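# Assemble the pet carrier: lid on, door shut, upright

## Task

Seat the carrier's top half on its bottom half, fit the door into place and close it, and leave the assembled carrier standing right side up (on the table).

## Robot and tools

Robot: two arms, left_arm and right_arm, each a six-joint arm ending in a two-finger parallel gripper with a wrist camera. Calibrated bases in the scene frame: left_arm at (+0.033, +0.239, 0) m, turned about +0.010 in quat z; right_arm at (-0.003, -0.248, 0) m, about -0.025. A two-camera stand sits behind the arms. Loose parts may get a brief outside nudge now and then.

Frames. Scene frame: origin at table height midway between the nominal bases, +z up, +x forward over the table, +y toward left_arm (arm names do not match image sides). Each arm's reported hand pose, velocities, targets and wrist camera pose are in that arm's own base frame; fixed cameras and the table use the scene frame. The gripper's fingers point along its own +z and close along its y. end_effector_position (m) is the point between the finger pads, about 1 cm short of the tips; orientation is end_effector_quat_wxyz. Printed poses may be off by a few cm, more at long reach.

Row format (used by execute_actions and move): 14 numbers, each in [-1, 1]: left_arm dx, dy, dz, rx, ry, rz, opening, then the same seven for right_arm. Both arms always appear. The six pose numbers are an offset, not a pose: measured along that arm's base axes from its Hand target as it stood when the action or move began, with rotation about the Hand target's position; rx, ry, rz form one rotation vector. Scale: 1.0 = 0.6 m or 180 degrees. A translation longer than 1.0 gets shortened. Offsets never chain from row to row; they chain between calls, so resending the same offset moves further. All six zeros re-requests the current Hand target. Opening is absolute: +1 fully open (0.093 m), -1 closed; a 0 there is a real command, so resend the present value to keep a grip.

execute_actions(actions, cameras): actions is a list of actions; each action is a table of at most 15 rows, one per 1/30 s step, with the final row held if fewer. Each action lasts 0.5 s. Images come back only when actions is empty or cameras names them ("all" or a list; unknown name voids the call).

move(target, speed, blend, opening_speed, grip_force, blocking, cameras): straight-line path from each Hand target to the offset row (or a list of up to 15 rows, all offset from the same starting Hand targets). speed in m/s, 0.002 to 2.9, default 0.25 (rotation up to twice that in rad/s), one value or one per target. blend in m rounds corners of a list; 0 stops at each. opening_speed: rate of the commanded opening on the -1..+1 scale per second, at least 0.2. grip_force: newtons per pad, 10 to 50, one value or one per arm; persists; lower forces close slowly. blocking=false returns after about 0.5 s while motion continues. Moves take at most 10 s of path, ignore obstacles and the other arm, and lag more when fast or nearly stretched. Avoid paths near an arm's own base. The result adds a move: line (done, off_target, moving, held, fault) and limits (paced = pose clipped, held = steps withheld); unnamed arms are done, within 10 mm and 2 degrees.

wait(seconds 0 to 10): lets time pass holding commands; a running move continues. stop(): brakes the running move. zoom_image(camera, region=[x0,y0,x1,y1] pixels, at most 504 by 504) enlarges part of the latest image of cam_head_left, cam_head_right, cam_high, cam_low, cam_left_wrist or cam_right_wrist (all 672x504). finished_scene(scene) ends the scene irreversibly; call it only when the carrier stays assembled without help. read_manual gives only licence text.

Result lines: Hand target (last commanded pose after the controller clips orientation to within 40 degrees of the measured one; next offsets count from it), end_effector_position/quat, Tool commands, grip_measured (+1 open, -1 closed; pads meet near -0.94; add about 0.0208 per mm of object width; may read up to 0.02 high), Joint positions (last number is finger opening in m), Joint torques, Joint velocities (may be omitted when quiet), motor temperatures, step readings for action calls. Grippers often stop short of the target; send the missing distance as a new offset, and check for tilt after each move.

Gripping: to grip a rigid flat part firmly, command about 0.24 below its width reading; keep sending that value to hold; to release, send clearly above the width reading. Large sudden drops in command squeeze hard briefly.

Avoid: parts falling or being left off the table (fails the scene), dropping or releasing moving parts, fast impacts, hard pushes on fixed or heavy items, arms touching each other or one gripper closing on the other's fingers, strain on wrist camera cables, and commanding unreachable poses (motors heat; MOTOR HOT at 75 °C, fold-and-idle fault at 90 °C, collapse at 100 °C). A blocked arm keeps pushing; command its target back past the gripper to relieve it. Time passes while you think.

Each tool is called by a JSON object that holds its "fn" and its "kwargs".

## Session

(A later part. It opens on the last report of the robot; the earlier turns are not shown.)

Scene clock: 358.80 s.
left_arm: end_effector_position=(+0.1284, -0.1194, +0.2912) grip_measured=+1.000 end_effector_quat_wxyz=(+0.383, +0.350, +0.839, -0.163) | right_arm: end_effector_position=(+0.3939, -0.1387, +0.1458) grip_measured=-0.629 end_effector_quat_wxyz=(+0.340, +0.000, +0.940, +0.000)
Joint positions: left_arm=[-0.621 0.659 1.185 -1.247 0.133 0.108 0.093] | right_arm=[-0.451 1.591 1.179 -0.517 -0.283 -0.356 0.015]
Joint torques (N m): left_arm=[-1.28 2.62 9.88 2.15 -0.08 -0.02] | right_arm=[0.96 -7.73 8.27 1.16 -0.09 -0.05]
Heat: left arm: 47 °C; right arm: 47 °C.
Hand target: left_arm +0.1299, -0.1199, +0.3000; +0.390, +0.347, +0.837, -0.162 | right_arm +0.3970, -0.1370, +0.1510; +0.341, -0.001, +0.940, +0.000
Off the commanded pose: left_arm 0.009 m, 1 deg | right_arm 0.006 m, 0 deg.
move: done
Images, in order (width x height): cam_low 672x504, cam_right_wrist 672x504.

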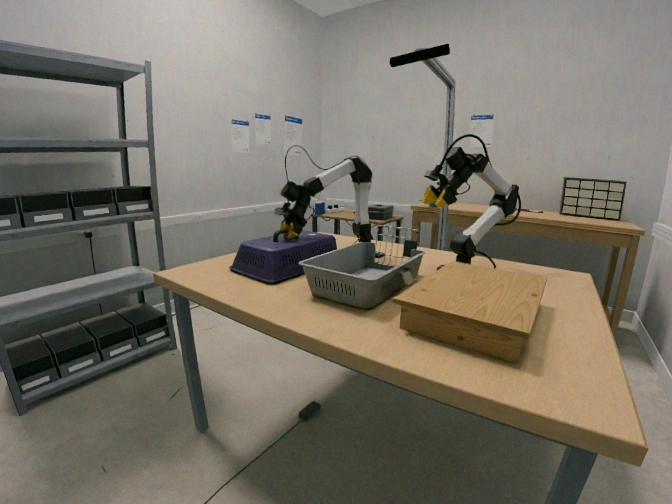

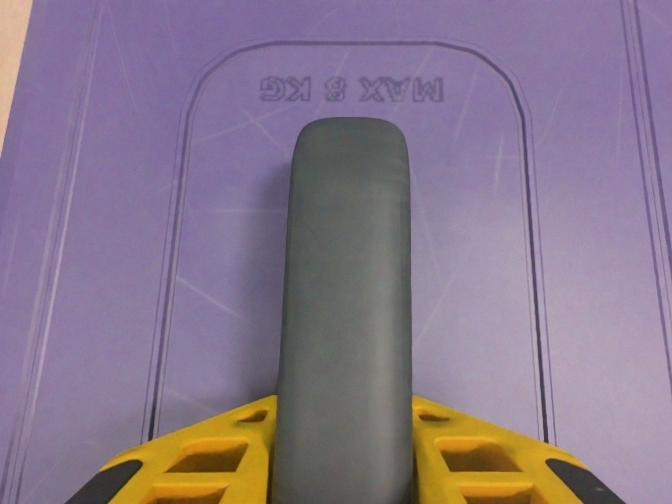

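{"fn": "move", "kwargs": {"target": [0,0,0,0,0,0,1,0,0,0.08,0,0,0,-0.9], "speed": 0.08, "cameras": ["all"]}}

Scene clock: 365.40 s.
left_arm: end_effector_position=(+0.1284, -0.1194, +0.2912) grip_measured=+1.000 end_effector_quat_wxyz=(+0.383, +0.350, +0.839, -0.163) | right_arm: end_effector_position=(+0.3828, -0.1345, +0.1744) grip_measured=-0.642 end_effector_quat_wxyz=(+0.304, +0.007, +0.952, +0.014)
Joint positions: left_arm=[-0.621 0.659 1.185 -1.247 0.133 0.108 0.093] | right_arm=[-0.451 1.591 1.337 -0.756 -0.276 -0.356 0.014]
Joint torques (N m): left_arm=[-1.28 2.62 9.88 2.14 -0.08 -0.02] | right_arm=[0.95 -9.03 9.8 1.47 -0.16 -0.05]
Heat: left arm: 47 °C; right arm: 47 °C.
Hand target: left_arm +0.1299, -0.1199, +0.3000; +0.390, +0.347, +0.837, -0.162 | right_arm +0.3970, -0.1370, +0.1989; +0.341, -0.001, +0.940, +0.000
Off the commanded pose: left_arm 0.009 m, 1 deg | right_arm 0.029 m, 5 deg.
move: off_target (right_arm)

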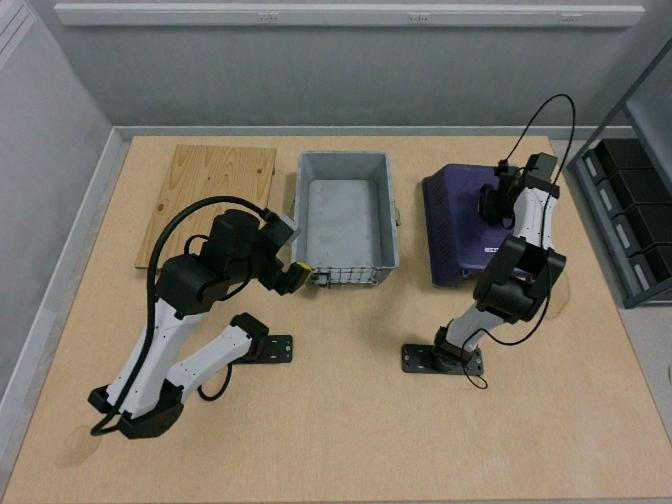

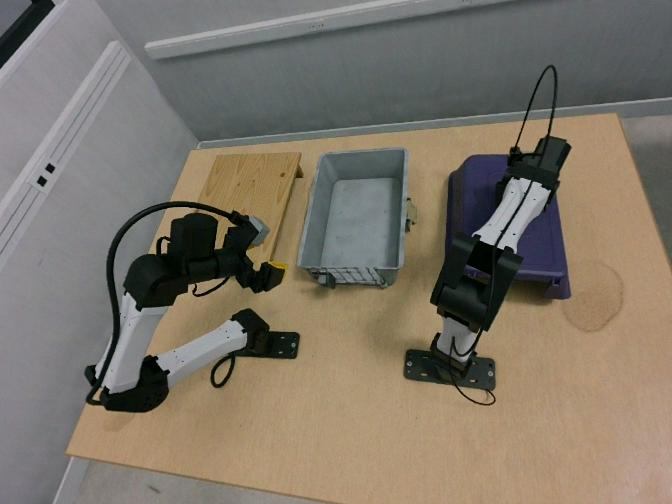

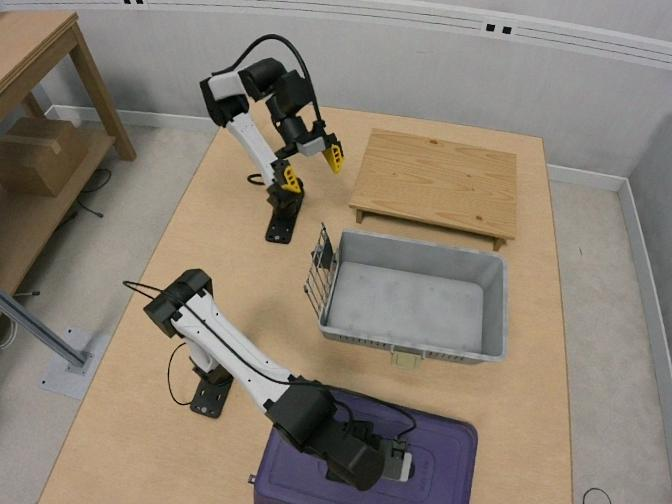

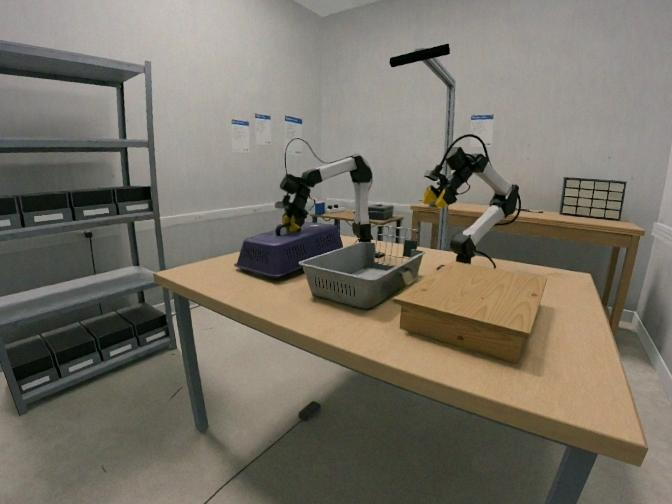

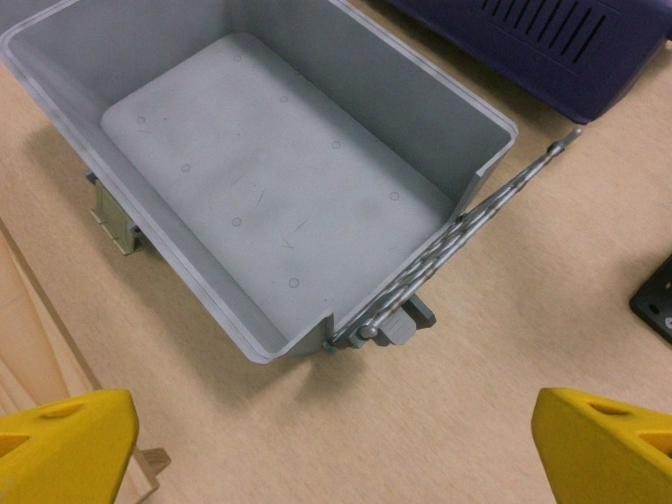

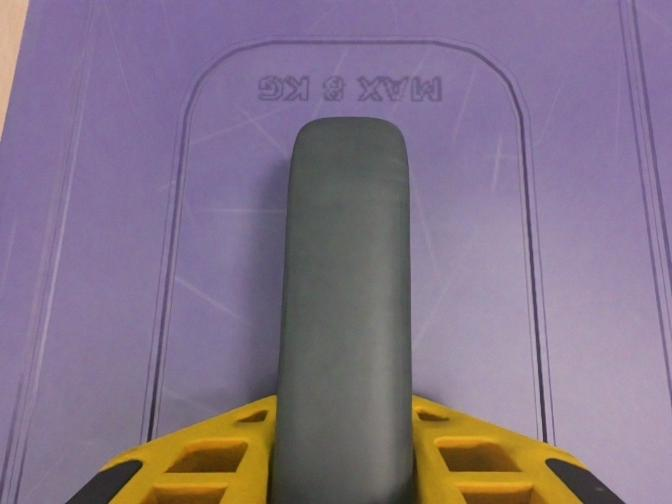

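{"fn": "move", "kwargs": {"target": [0,0,0,0,0,0,1,0.03,0,0.2,0,-0.028,0,-0.9], "speed": 0.12, "cameras": ["cam_high","cam_low","cam_left_wrist","cam_right_wrist"]}}

Scene clock: 397.13 s.
left_arm: end_effector_position=(+0.1284, -0.1194, +0.2912) grip_measured=+1.000 end_effector_quat_wxyz=(+0.383, +0.350, +0.839, -0.163) | right_arm: end_effector_position=(+0.4041, -0.1403, +0.2939) grip_measured=-0.642 end_effector_quat_wxyz=(+0.341, +0.010, +0.940, +0.004)
Joint positions: left_arm=[-0.621 0.659 1.185 -1.247 0.133 0.108 0.093] | right_arm=[-0.443 1.702 1.899 -1.12 -0.278 -0.327 0.014]
Joint torques (N m): left_arm=[-1.28 2.62 9.87 2.14 -0.08 -0.03] | right_arm=[0.99 -9.39 9.25 1.67 -0.34 -0.03]
Motor temperatures (°C): left_arm=[28 36 47 46 28 27 26] | right_arm=[27 44 52 32 24 27 26]
Heat: left arm: 47 °C; right arm: 52 °C.
Hand target: left_arm +0.1299, -0.1199, +0.3000; +0.390, +0.347, +0.837, -0.162 | right_arm +0.4150, -0.1369, +0.3188; +0.382, -0.001, +0.924, +0.000
Off the commanded pose: left_arm 0.009 m, 1 deg | right_arm 0.028 m, 5 deg.
move: off_target (right_arm)
Images, in order (width x height): cam_high 672x504, cam_low 672x504, cam_left_wrist 672x504, cam_right_wrist 672x504.

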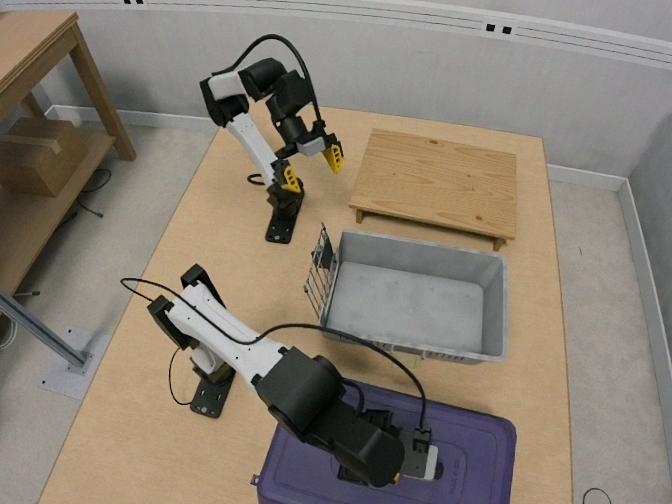

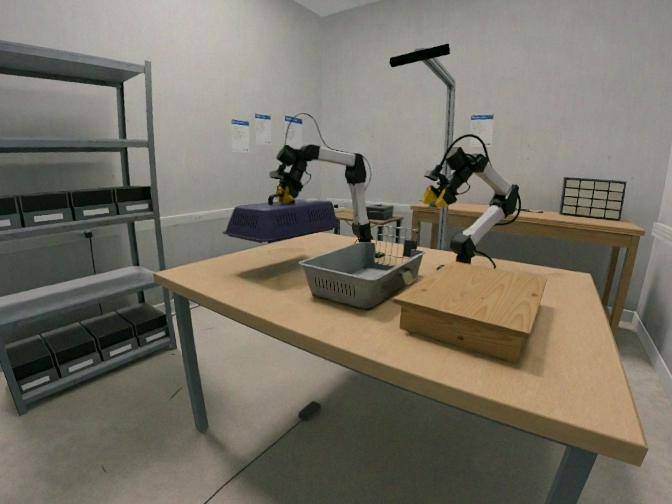

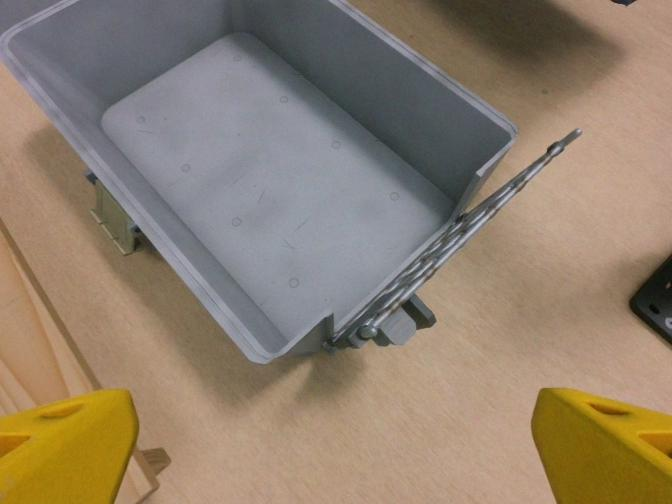

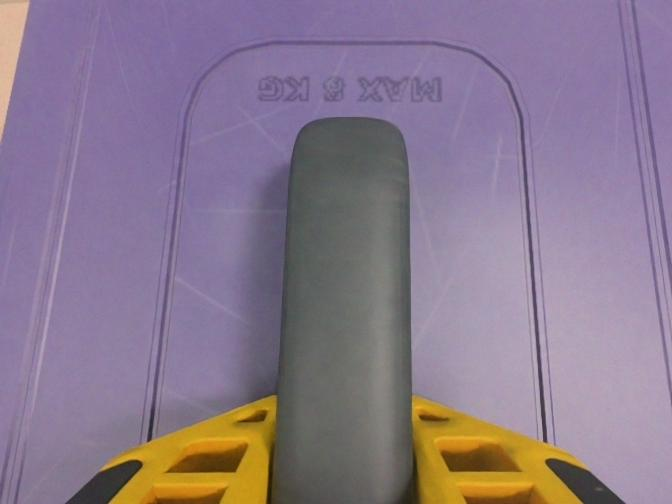

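{"fn": "move", "kwargs": {"target": [[0,0,0,0,0,0,1,0.067,0.2,0.05,0,0,0,-0.9],[0,0,0,0,0,0,1,0.067,0.62,0.05,0,0,0,-0.9]], "speed": 0.12, "blend": 0.05, "cameras": ["all"]}}

Scene clock: 409.87 s.
left_arm: end_effector_position=(+0.1284, -0.1194, +0.2912) grip_measured=+1.000 end_effector_quat_wxyz=(+0.383, +0.350, +0.839, -0.163) | right_arm: end_effector_position=(+0.4484, +0.2367, +0.3229) grip_measured=-0.642 end_effector_quat_wxyz=(+0.372, -0.025, +0.928, +0.005)
Joint positions: left_arm=[-0.621 0.659 1.185 -1.247 0.133 0.108 0.093] | right_arm=[0.61 2.252 2.828 -1.47 0.382 0.421 0.014]
Joint torques (N m): left_arm=[-1.28 2.62 9.88 2.15 -0.08 -0.02] | right_arm=[0.28 -12.92 8.14 1.68 0.48 -0.03]
Heat: left arm: 48 °C; right arm: 52 °C.
Hand target: left_arm +0.1299, -0.1199, +0.3000; +0.390, +0.347, +0.837, -0.162 | right_arm +0.4552, +0.2351, +0.3490; +0.382, -0.001, +0.924, +0.000
Off the commanded pose: left_arm 0.009 m, 1 deg | right_arm 0.027 m, 3 deg.
elbow stopped short (right arm): the move would have taken joint 3 (elbow) straighter than the controller allows.
move: off_target (right_arm)

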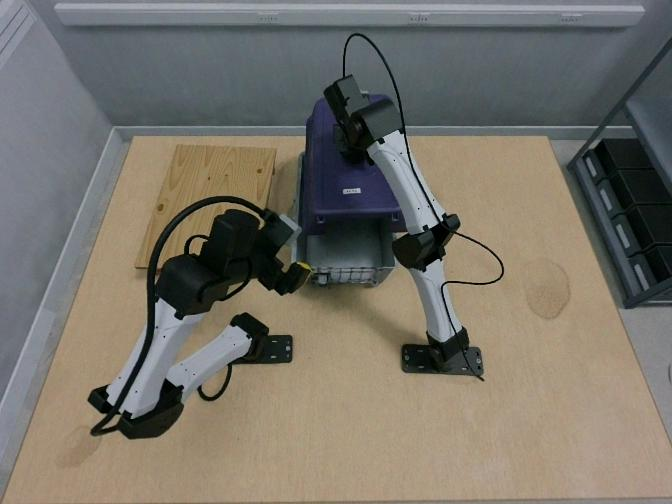

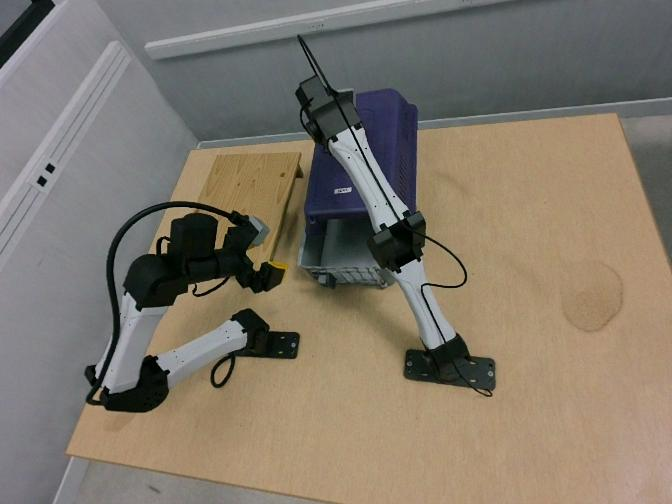

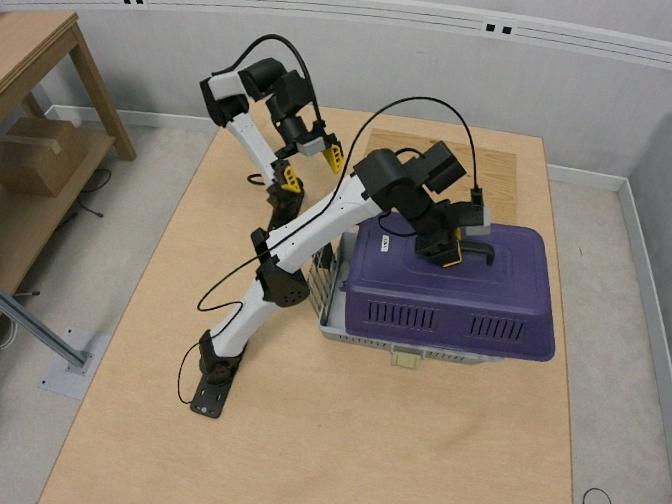

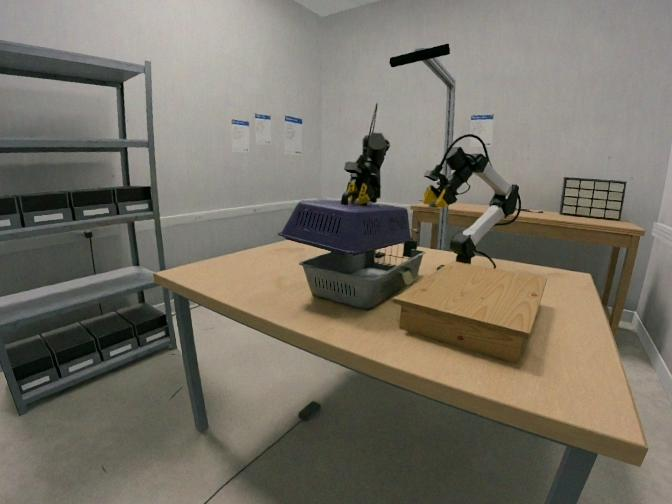

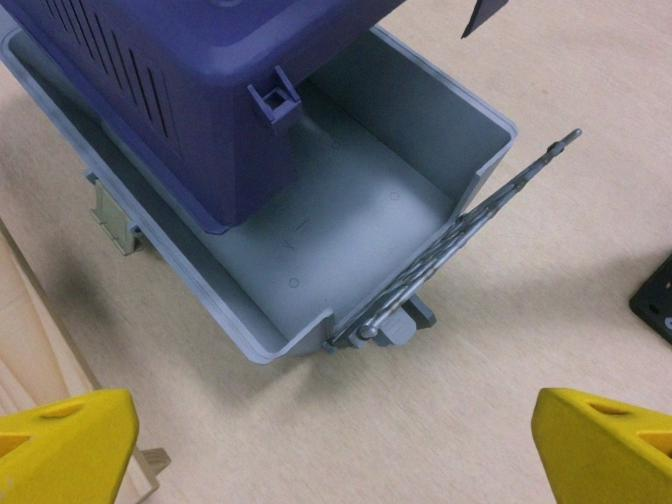

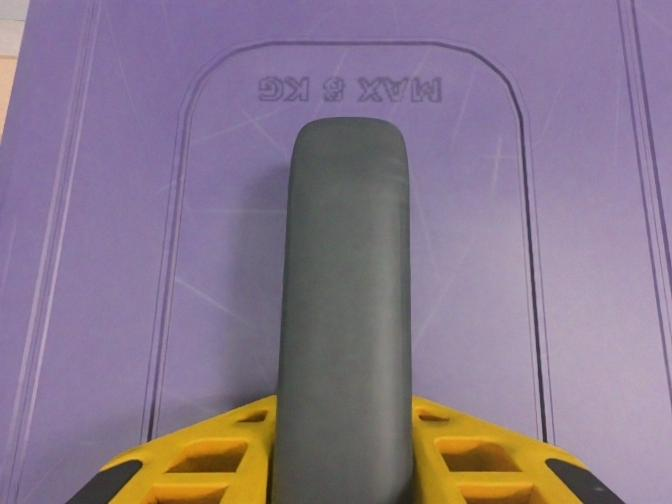

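{"fn": "zoom_image", "kwargs": {"camera": "cam_left_wrist", "region": [220, 40, 330, 140]}}

{"fn": "zoom_image", "kwargs": {"camera": "cam_left_wrist", "region": [320, 120, 600, 380]}}

{"fn": "zoom_image", "kwargs": {"camera": "cam_low", "region": [260, 180, 460, 320]}}

{"fn": "zoom_image", "kwargs": {"camera": "cam_high", "region": [290, 180, 570, 380]}}

Scaled by 4.582 from the camera's 672x504 image, which has a finer 960x720 frame.

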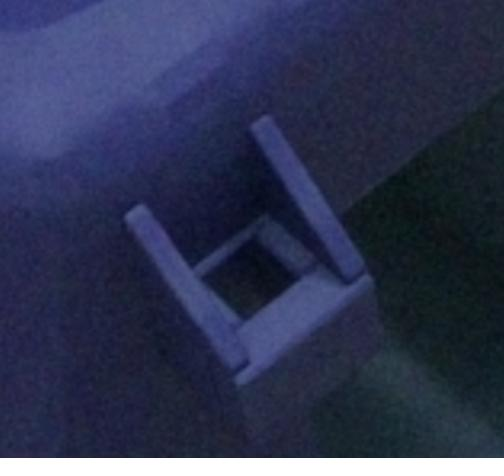

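Scaled by 1.800 from the camera's 672x504 image, which has a finer 960x720 frame.

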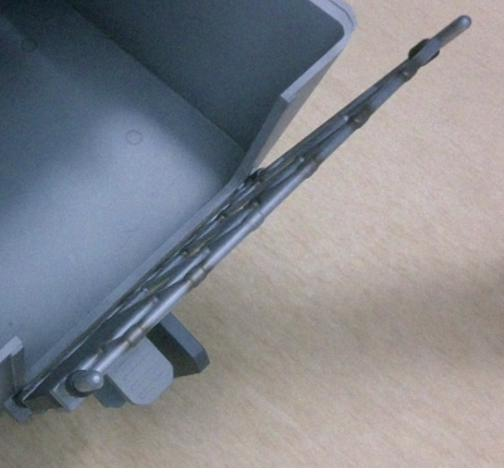

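Scaled by 2.520 from the camera's 672x504 image, which has a finer 960x720 frame.

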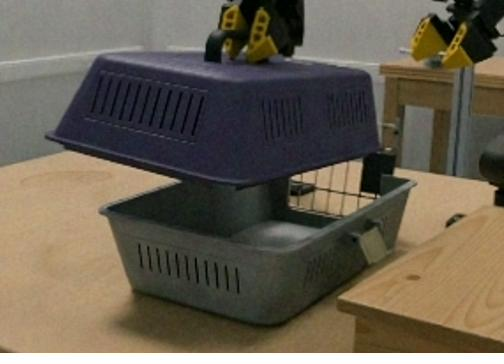

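Scaled by 1.800 from the camera's 672x504 image, which has a finer 960x720 frame.

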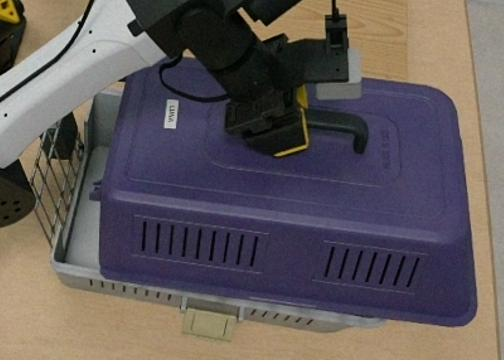

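{"fn": "move", "kwargs": {"target": [-0.013,-0.165,-0.235,0,0,0.0835,-0.3,0,0,0,0,0.02,0,-0.9], "speed": 0.12, "cameras": ["cam_left_wrist","cam_head_left","cam_high"]}}

{"fn": "zoom_image", "kwargs": {"camera": "cam_left_wrist", "region": [150, 100, 600, 437]}}

Scene clock: 524.37 s.
left_arm: end_effector_position=(+0.1207, -0.2160, +0.1580) grip_measured=-0.299 end_effector_quat_wxyz=(+0.399, +0.243, +0.878, -0.106) | right_arm: end_effector_position=(+0.4469, +0.2370, +0.3215) grip_measured=-0.642 end_effector_quat_wxyz=(+0.368, -0.026, +0.930, +0.006)
Joint positions: left_arm=[-1.496 0.919 0.709 -0.784 -0.667 -0.75 0.031] | right_arm=[0.61 2.252 2.828 -1.477 0.375 0.423 0.014]
Joint torques (N m): left_arm=[-1.09 -0.64 7.84 1.83 -0.68 -0.08] | right_arm=[-0.58 -13.22 8.13 1.73 0.29 -0.12]
Motor temperatures (°C): left_arm=[28 34 48 45 28 27 25] | right_arm=[27 60 51 36 25 27 27]
Heat: left arm: 48 °C; right arm: 60 °C.
Hand target: left_arm +0.1220, -0.2189, +0.1590; +0.408, +0.235, +0.875, -0.110 | right_arm +0.4552, +0.2350, +0.3489; +0.353, -0.001, +0.936, +0.000
Off the commanded pose: left_arm 0.003 m, 2 deg | right_arm 0.029 m, 3 deg.
elbow stopped short (right arm): the move would have taken joint 3 (elbow) straighter than the controller allows.
move: off_target (right_arm)
Images, in order (width x height): cam_head_left 672x504, cam_high 672x504, cam_left_wrist 672x504.

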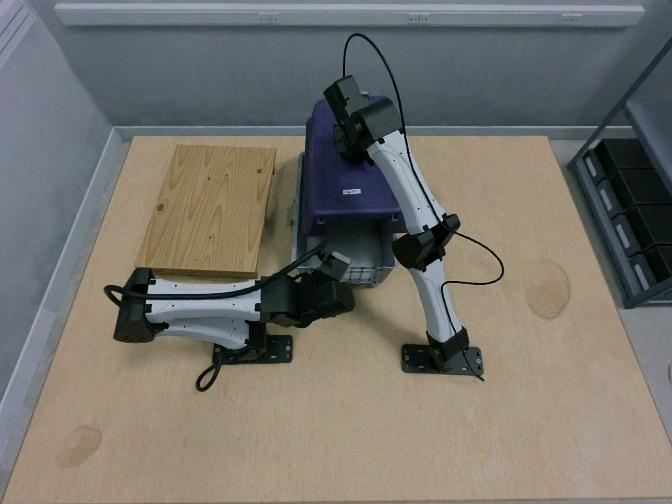

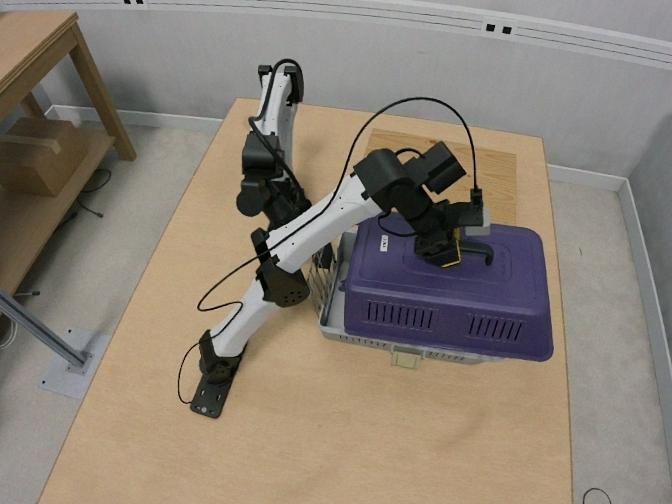

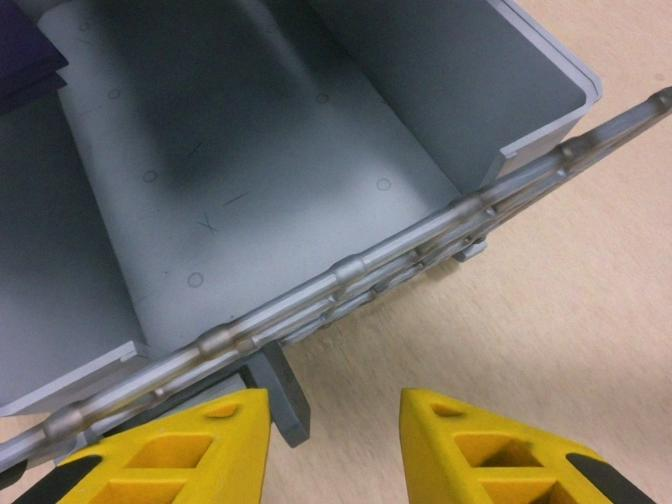

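Scaled by 1.120 from the camera's 672x504 image, which has a finer 960x720 frame.

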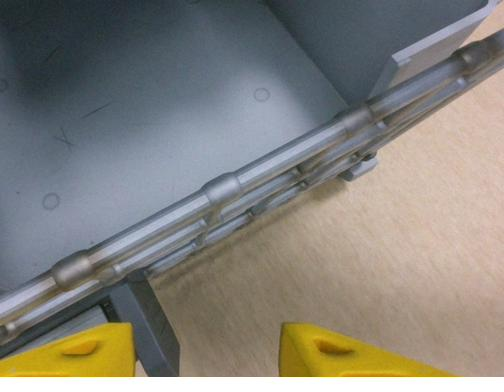

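{"fn": "move", "kwargs": {"target": [[0,-0.048,0,0,0,0,-0.5,0,0,0,0,0,0,-0.9],[0.05,-0.077,-0.048,0,0,0,-0.5,0,0,0,0,0,0,-0.9]], "speed": 0.08, "cameras": ["cam_left_wrist","cam_head_left"]}}

Scene clock: 549.23 s.
left_arm: end_effector_position=(+0.1573, -0.2574, +0.1462) grip_measured=-0.499 end_effector_quat_wxyz=(+0.433, +0.224, +0.868, -0.093) | right_arm: end_effector_position=(+0.4469, +0.2370, +0.3215) grip_measured=-0.642 end_effector_quat_wxyz=(+0.368, -0.026, +0.930, +0.006)
Joint positions: left_arm=[-1.382 1.128 0.706 -0.477 -0.683 -0.629 0.021] | right_arm=[0.61 2.252 2.828 -1.477 0.375 0.423 0.014]
Joint torques (N m): left_arm=[0.43 -0.83 6.04 2.21 0.42 0.02] | right_arm=[-0.58 -13.23 8.14 1.73 0.29 -0.11]
Motor temperatures (°C): left_arm=[28 34 47 44 28 27 25] | right_arm=[27 62 51 36 25 27 28]
Heat: left arm: 47 °C; right arm: 62 °C.
Hand target: left_arm +0.1521, -0.2651, +0.1302; +0.408, +0.235, +0.875, -0.110 | right_arm +0.4552, +0.2350, +0.3489; +0.353, -0.001, +0.936, +0.000
Off the commanded pose: left_arm 0.019 m, 4 deg | right_arm 0.029 m, 3 deg.
elbow stopped short (right arm): the move would have taken joint 3 (elbow) straighter than the controller allows.
move: off_target (left_arm, right_arm)
Images, in order (width x height): cam_head_left 672x504, cam_left_wrist 672x504.

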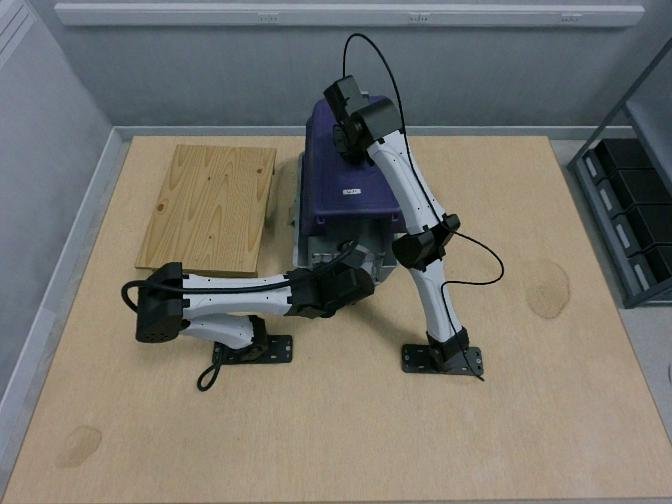

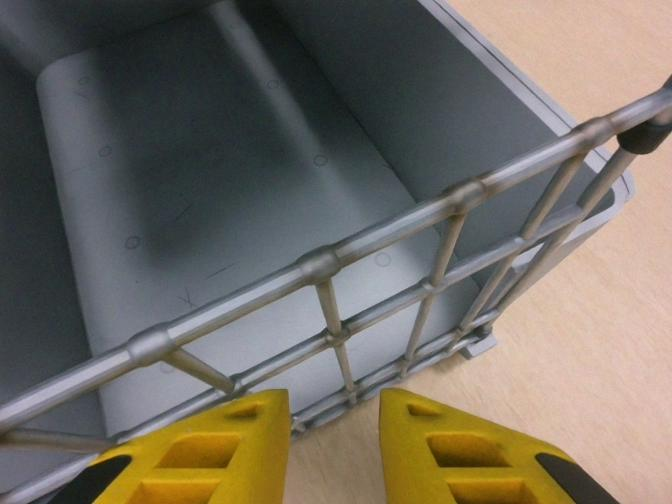

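{"fn": "move", "kwargs": {"target": [[-0.05,0.055,0.01,-0.039,-0.0735,-0.003,-0.5,0,0,0,0,0,0,-0.9],[0.022,0.012,-0.03,-0.039,-0.0735,-0.003,-0.5,0,0,0,0,0,0,-0.9]], "speed": 0.08, "cameras": ["cam_left_wrist","cam_high"]}}

Scene clock: 586.10 s.
left_arm: end_effector_position=(+0.1707, -0.2572, +0.1555) grip_measured=-0.499 end_effector_quat_wxyz=(+0.569, +0.174, +0.789, -0.153) | right_arm: end_effector_position=(+0.4469, +0.2370, +0.3215) grip_measured=-0.642 end_effector_quat_wxyz=(+0.368, -0.026, +0.930, +0.006)
Joint positions: left_arm=[-1.417 1.051 0.4 0.156 -0.875 -0.439 0.021] | right_arm=[0.61 2.252 2.828 -1.477 0.375 0.423 0.014]
Joint torques (N m): left_arm=[1.57 0.87 4.1 1.39 0.99 -0.24] | right_arm=[-0.55 -13.23 8.13 1.73 0.29 -0.11]
Motor temperatures (°C): left_arm=[28 33 44 43 28 27 25] | right_arm=[27 64 51 36 24 27 28]
Heat: left arm: 44 °C; right arm: 64 °C.
Hand target: left_arm +0.1653, -0.2579, +0.1121; +0.519, +0.225, +0.813, -0.137 | right_arm +0.4552, +0.2350, +0.3489; +0.353, -0.001, +0.936, +0.000
Off the commanded pose: left_arm 0.044 m, 9 deg | right_arm 0.029 m, 3 deg.
elbow stopped short (right arm): the move would have taken joint 3 (elbow) straighter than the controller allows.
move: off_target (left_arm, right_arm)
Images, in order (width x height): cam_high 672x504, cam_left_wrist 672x504.

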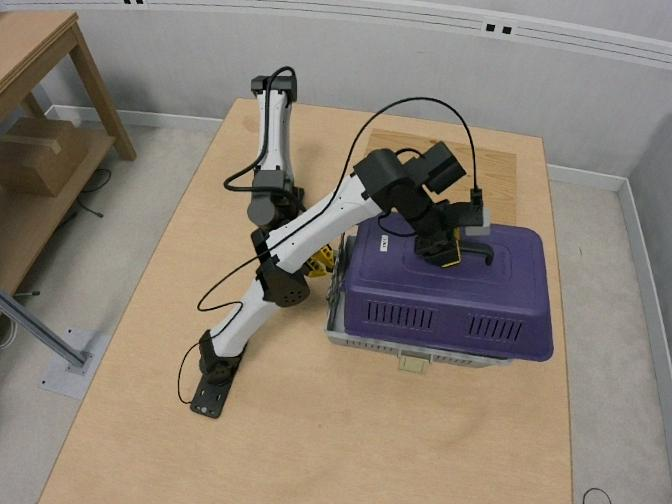

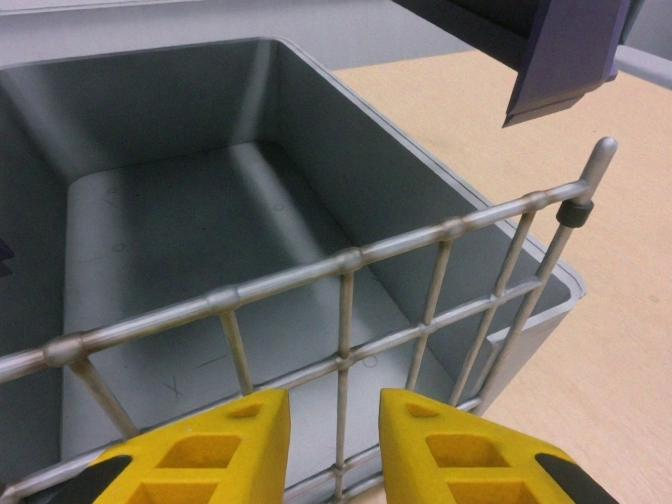

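{"fn": "move", "kwargs": {"target": [[0.005,0.001,0.07,0,0,0,-0.5,0,0,0,0,0,0,-0.9],[0.005,0.001,0.07,0,0,0,-1,0,0,0,0,0,0,-0.9]], "speed": 0.08, "opening_speed": 0.3, "cameras": ["cam_left_wrist","cam_high"]}}

Scene clock: 596.03 s.
left_arm: end_effector_position=(+0.1706, -0.2507, +0.1522) grip_measured=-0.981 end_effector_quat_wxyz=(+0.531, +0.219, +0.810, -0.121) | right_arm: end_effector_position=(+0.4469, +0.2370, +0.3215) grip_measured=-0.642 end_effector_quat_wxyz=(+0.368, -0.026, +0.930, +0.006)
Joint positions: left_arm=[-1.379 1.014 0.476 -0.08 -0.79 -0.428 0] | right_arm=[0.61 2.252 2.828 -1.477 0.375 0.423 0.014]
Joint torques (N m): left_arm=[0.34 -1.91 10.5 1.91 0.22 0.01] | right_arm=[-0.55 -13.24 8.13 1.73 0.29 -0.11]
Motor temperatures (°C): left_arm=[28 33 43 43 28 27 25] | right_arm=[27 64 51 36 24 27 28]
Heat: left arm: 43 °C; right arm: 64 °C.
Hand target: left_arm +0.1683, -0.2573, +0.1542; +0.519, +0.224, +0.813, -0.137 | right_arm +0.4552, +0.2350, +0.3489; +0.353, -0.001, +0.936, +0.000
Off the commanded pose: left_arm 0.007 m, 2 deg | right_arm 0.029 m, 3 deg.
elbow stopped short (right arm): the move would have taken joint 3 (elbow) straighter than the controller allows.
move: off_target (right_arm)
Images, in order (width x height): cam_high 672x504, cam_left_wrist 672x504.

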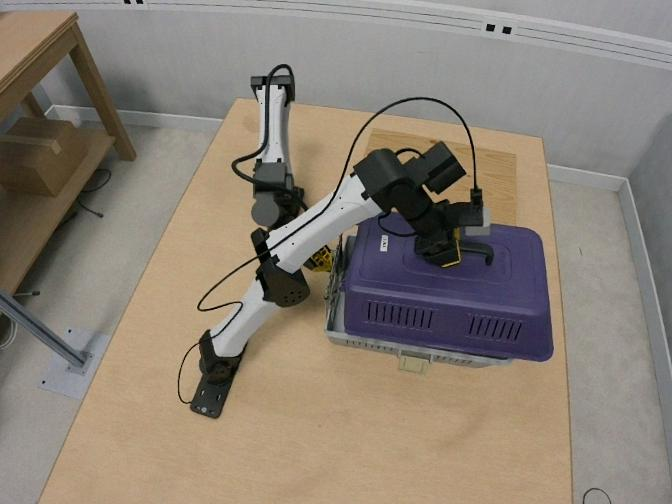

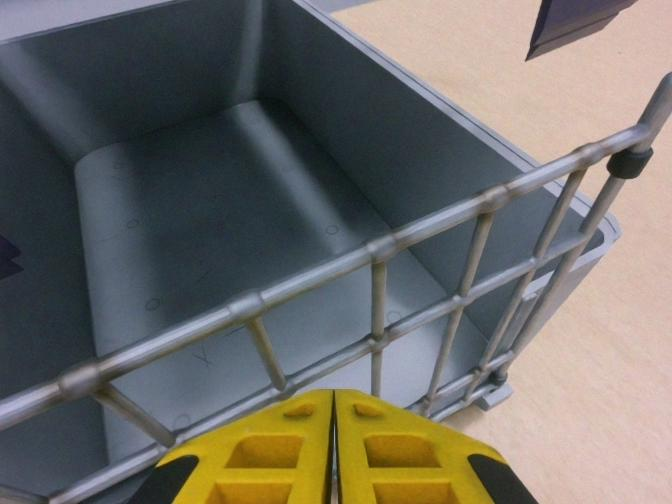

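{"fn": "move", "kwargs": {"target": [0,0,0,0,0,0,-1,-0.067,0.02,0,0,0.018,0,-0.9], "speed": 0.06, "cameras": ["all"]}}

{"fn": "zoom_image", "kwargs": {"camera": "cam_high", "region": [290, 180, 570, 380]}}

{"fn": "zoom_image", "kwargs": {"camera": "cam_low", "region": [260, 180, 460, 320]}}

Scene clock: 623.93 s.
left_arm: end_effector_position=(+0.1706, -0.2507, +0.1522) grip_measured=-0.981 end_effector_quat_wxyz=(+0.531, +0.219, +0.810, -0.121) | right_arm: end_effector_position=(+0.4180, +0.2492, +0.3091) grip_measured=-0.642 end_effector_quat_wxyz=(+0.329, -0.025, +0.944, +0.003)
Joint positions: left_arm=[-1.379 1.014 0.476 -0.08 -0.79 -0.428 0] | right_arm=[0.665 2.252 2.832 -1.581 0.375 0.5 0.014]
Joint torques (N m): left_arm=[0.32 -1.89 10.48 1.92 0.22 0.01] | right_arm=[0.88 -16.12 7.6 1.45 0.42 -0.03]
Motor temperatures (°C): left_arm=[28 33 44 43 28 27 25] | right_arm=[27 66 52 36 24 27 28]
Heat: left arm: 44 °C; right arm: 66 °C.
Hand target: left_arm +0.1683, -0.2573, +0.1542; +0.519, +0.224, +0.813, -0.137 | right_arm +0.4149, +0.2471, +0.3489; +0.326, -0.001, +0.945, +0.000
Off the commanded pose: left_arm 0.007 m, 2 deg | right_arm 0.040 m, 3 deg.
elbow stopped short (right arm): the move would have taken joint 3 (elbow) straighter than the controller allows.
joint read past its limit (right arm) — joint 4 (wrist pitch), lower limit.
move: off_target (right_arm)

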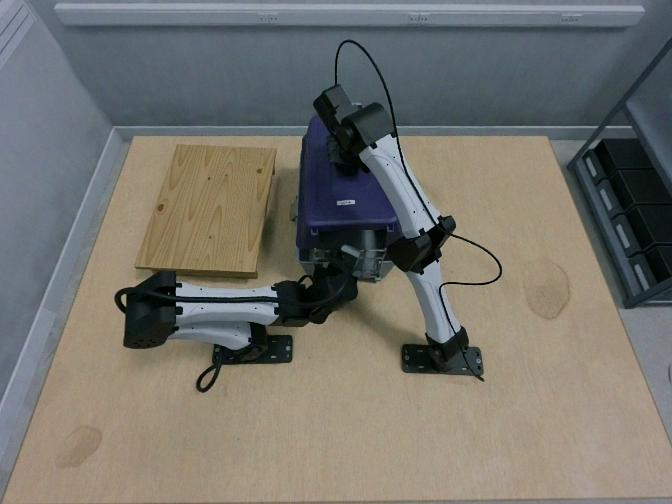

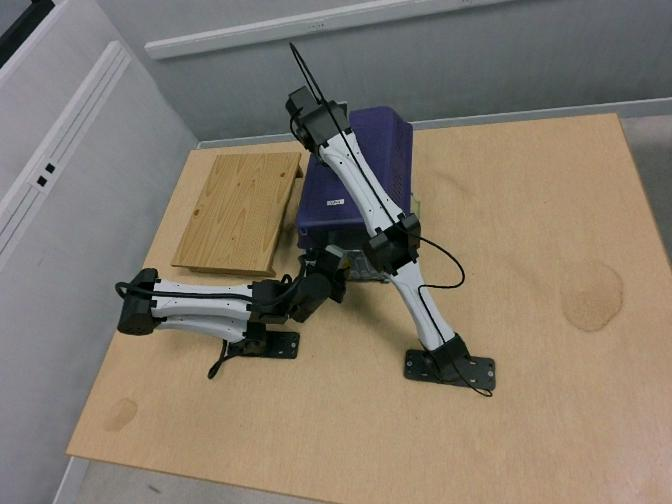

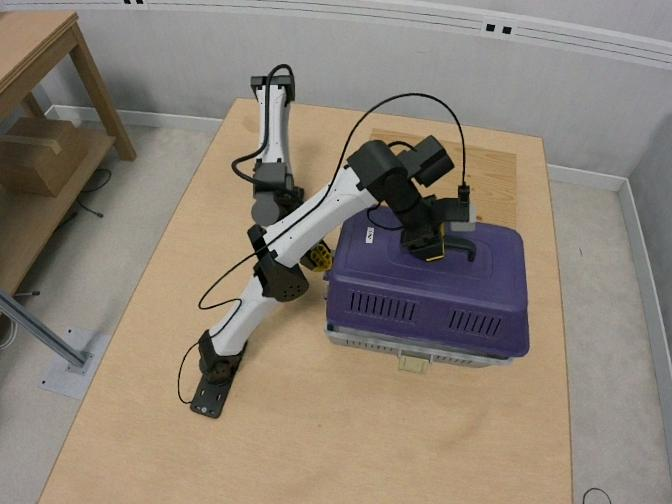

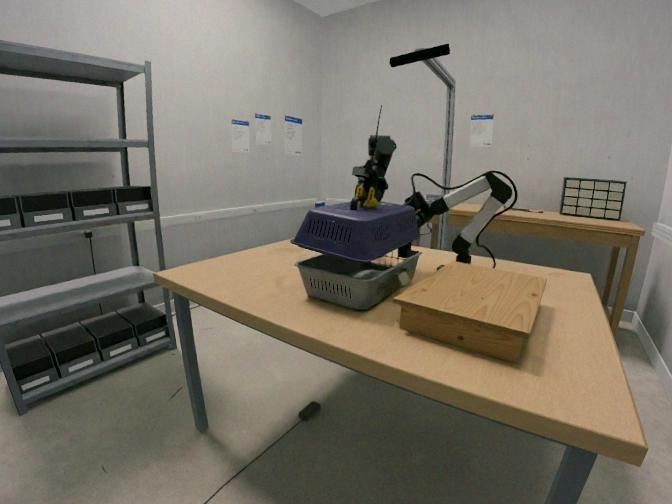

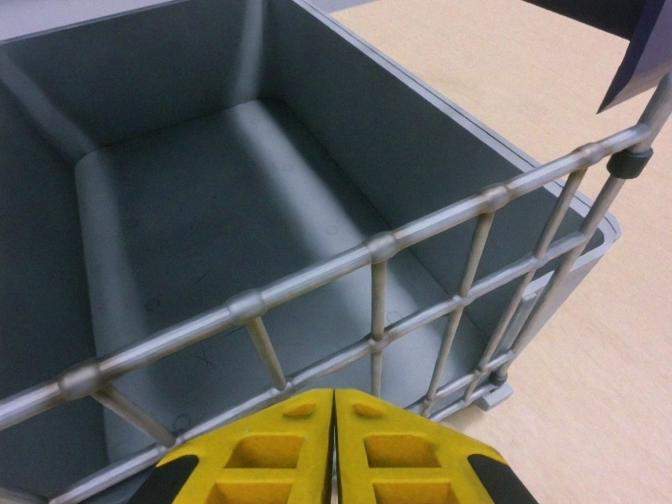

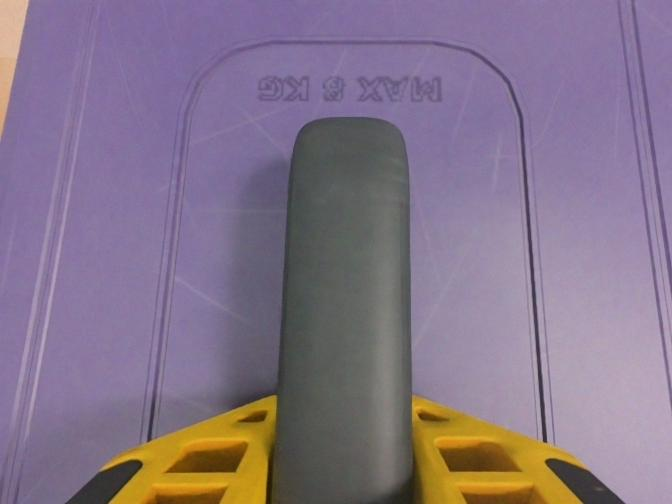

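Scaled by 1.800 from the camera's 672x504 image, which has a finer 960x720 frame.

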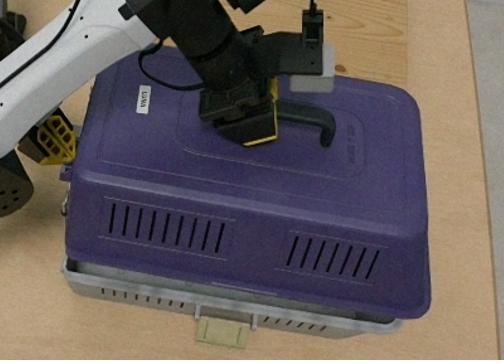

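Scaled by 2.520 from the camera's 672x504 image, which has a finer 960x720 frame.

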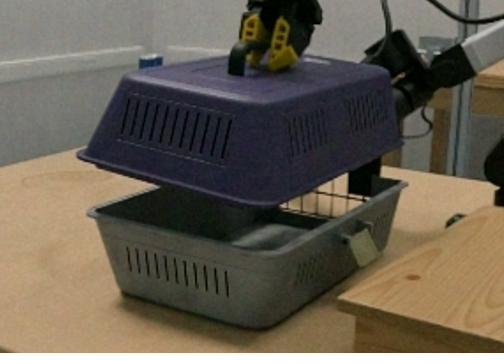

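{"fn": "zoom_image", "kwargs": {"camera": "cam_high", "region": [300, 230, 380, 360]}}

{"fn": "zoom_image", "kwargs": {"camera": "cam_head_left", "region": [280, 200, 430, 310]}}

{"fn": "zoom_image", "kwargs": {"camera": "cam_left_wrist", "region": [480, 0, 672, 280]}}

Scaled by 3.877 from the camera's 672x504 image, which has a finer 960x720 frame.

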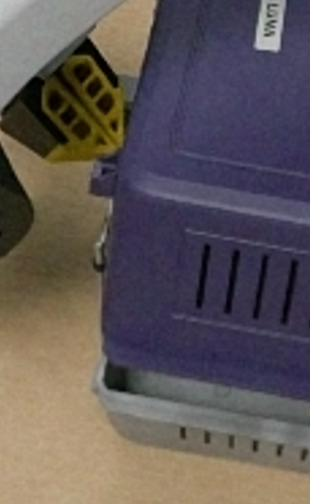

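Scaled by 3.360 from the camera's 672x504 image, which has a finer 960x720 frame.

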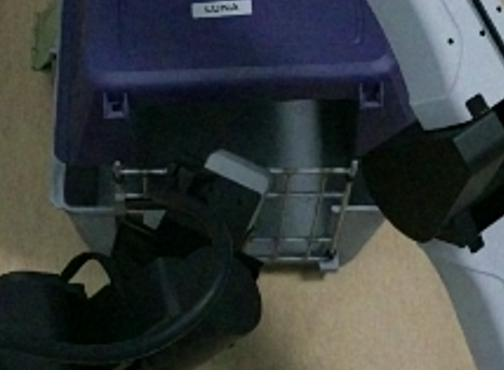

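Scaled by 1.800 from the camera's 672x504 image, which has a finer 960x720 frame.

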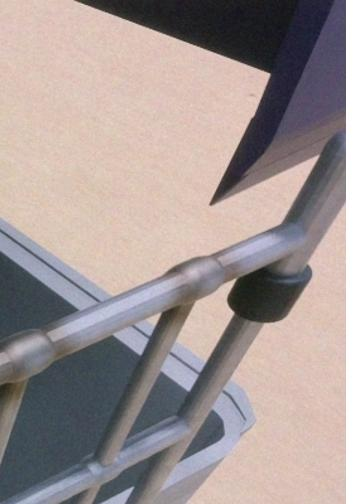

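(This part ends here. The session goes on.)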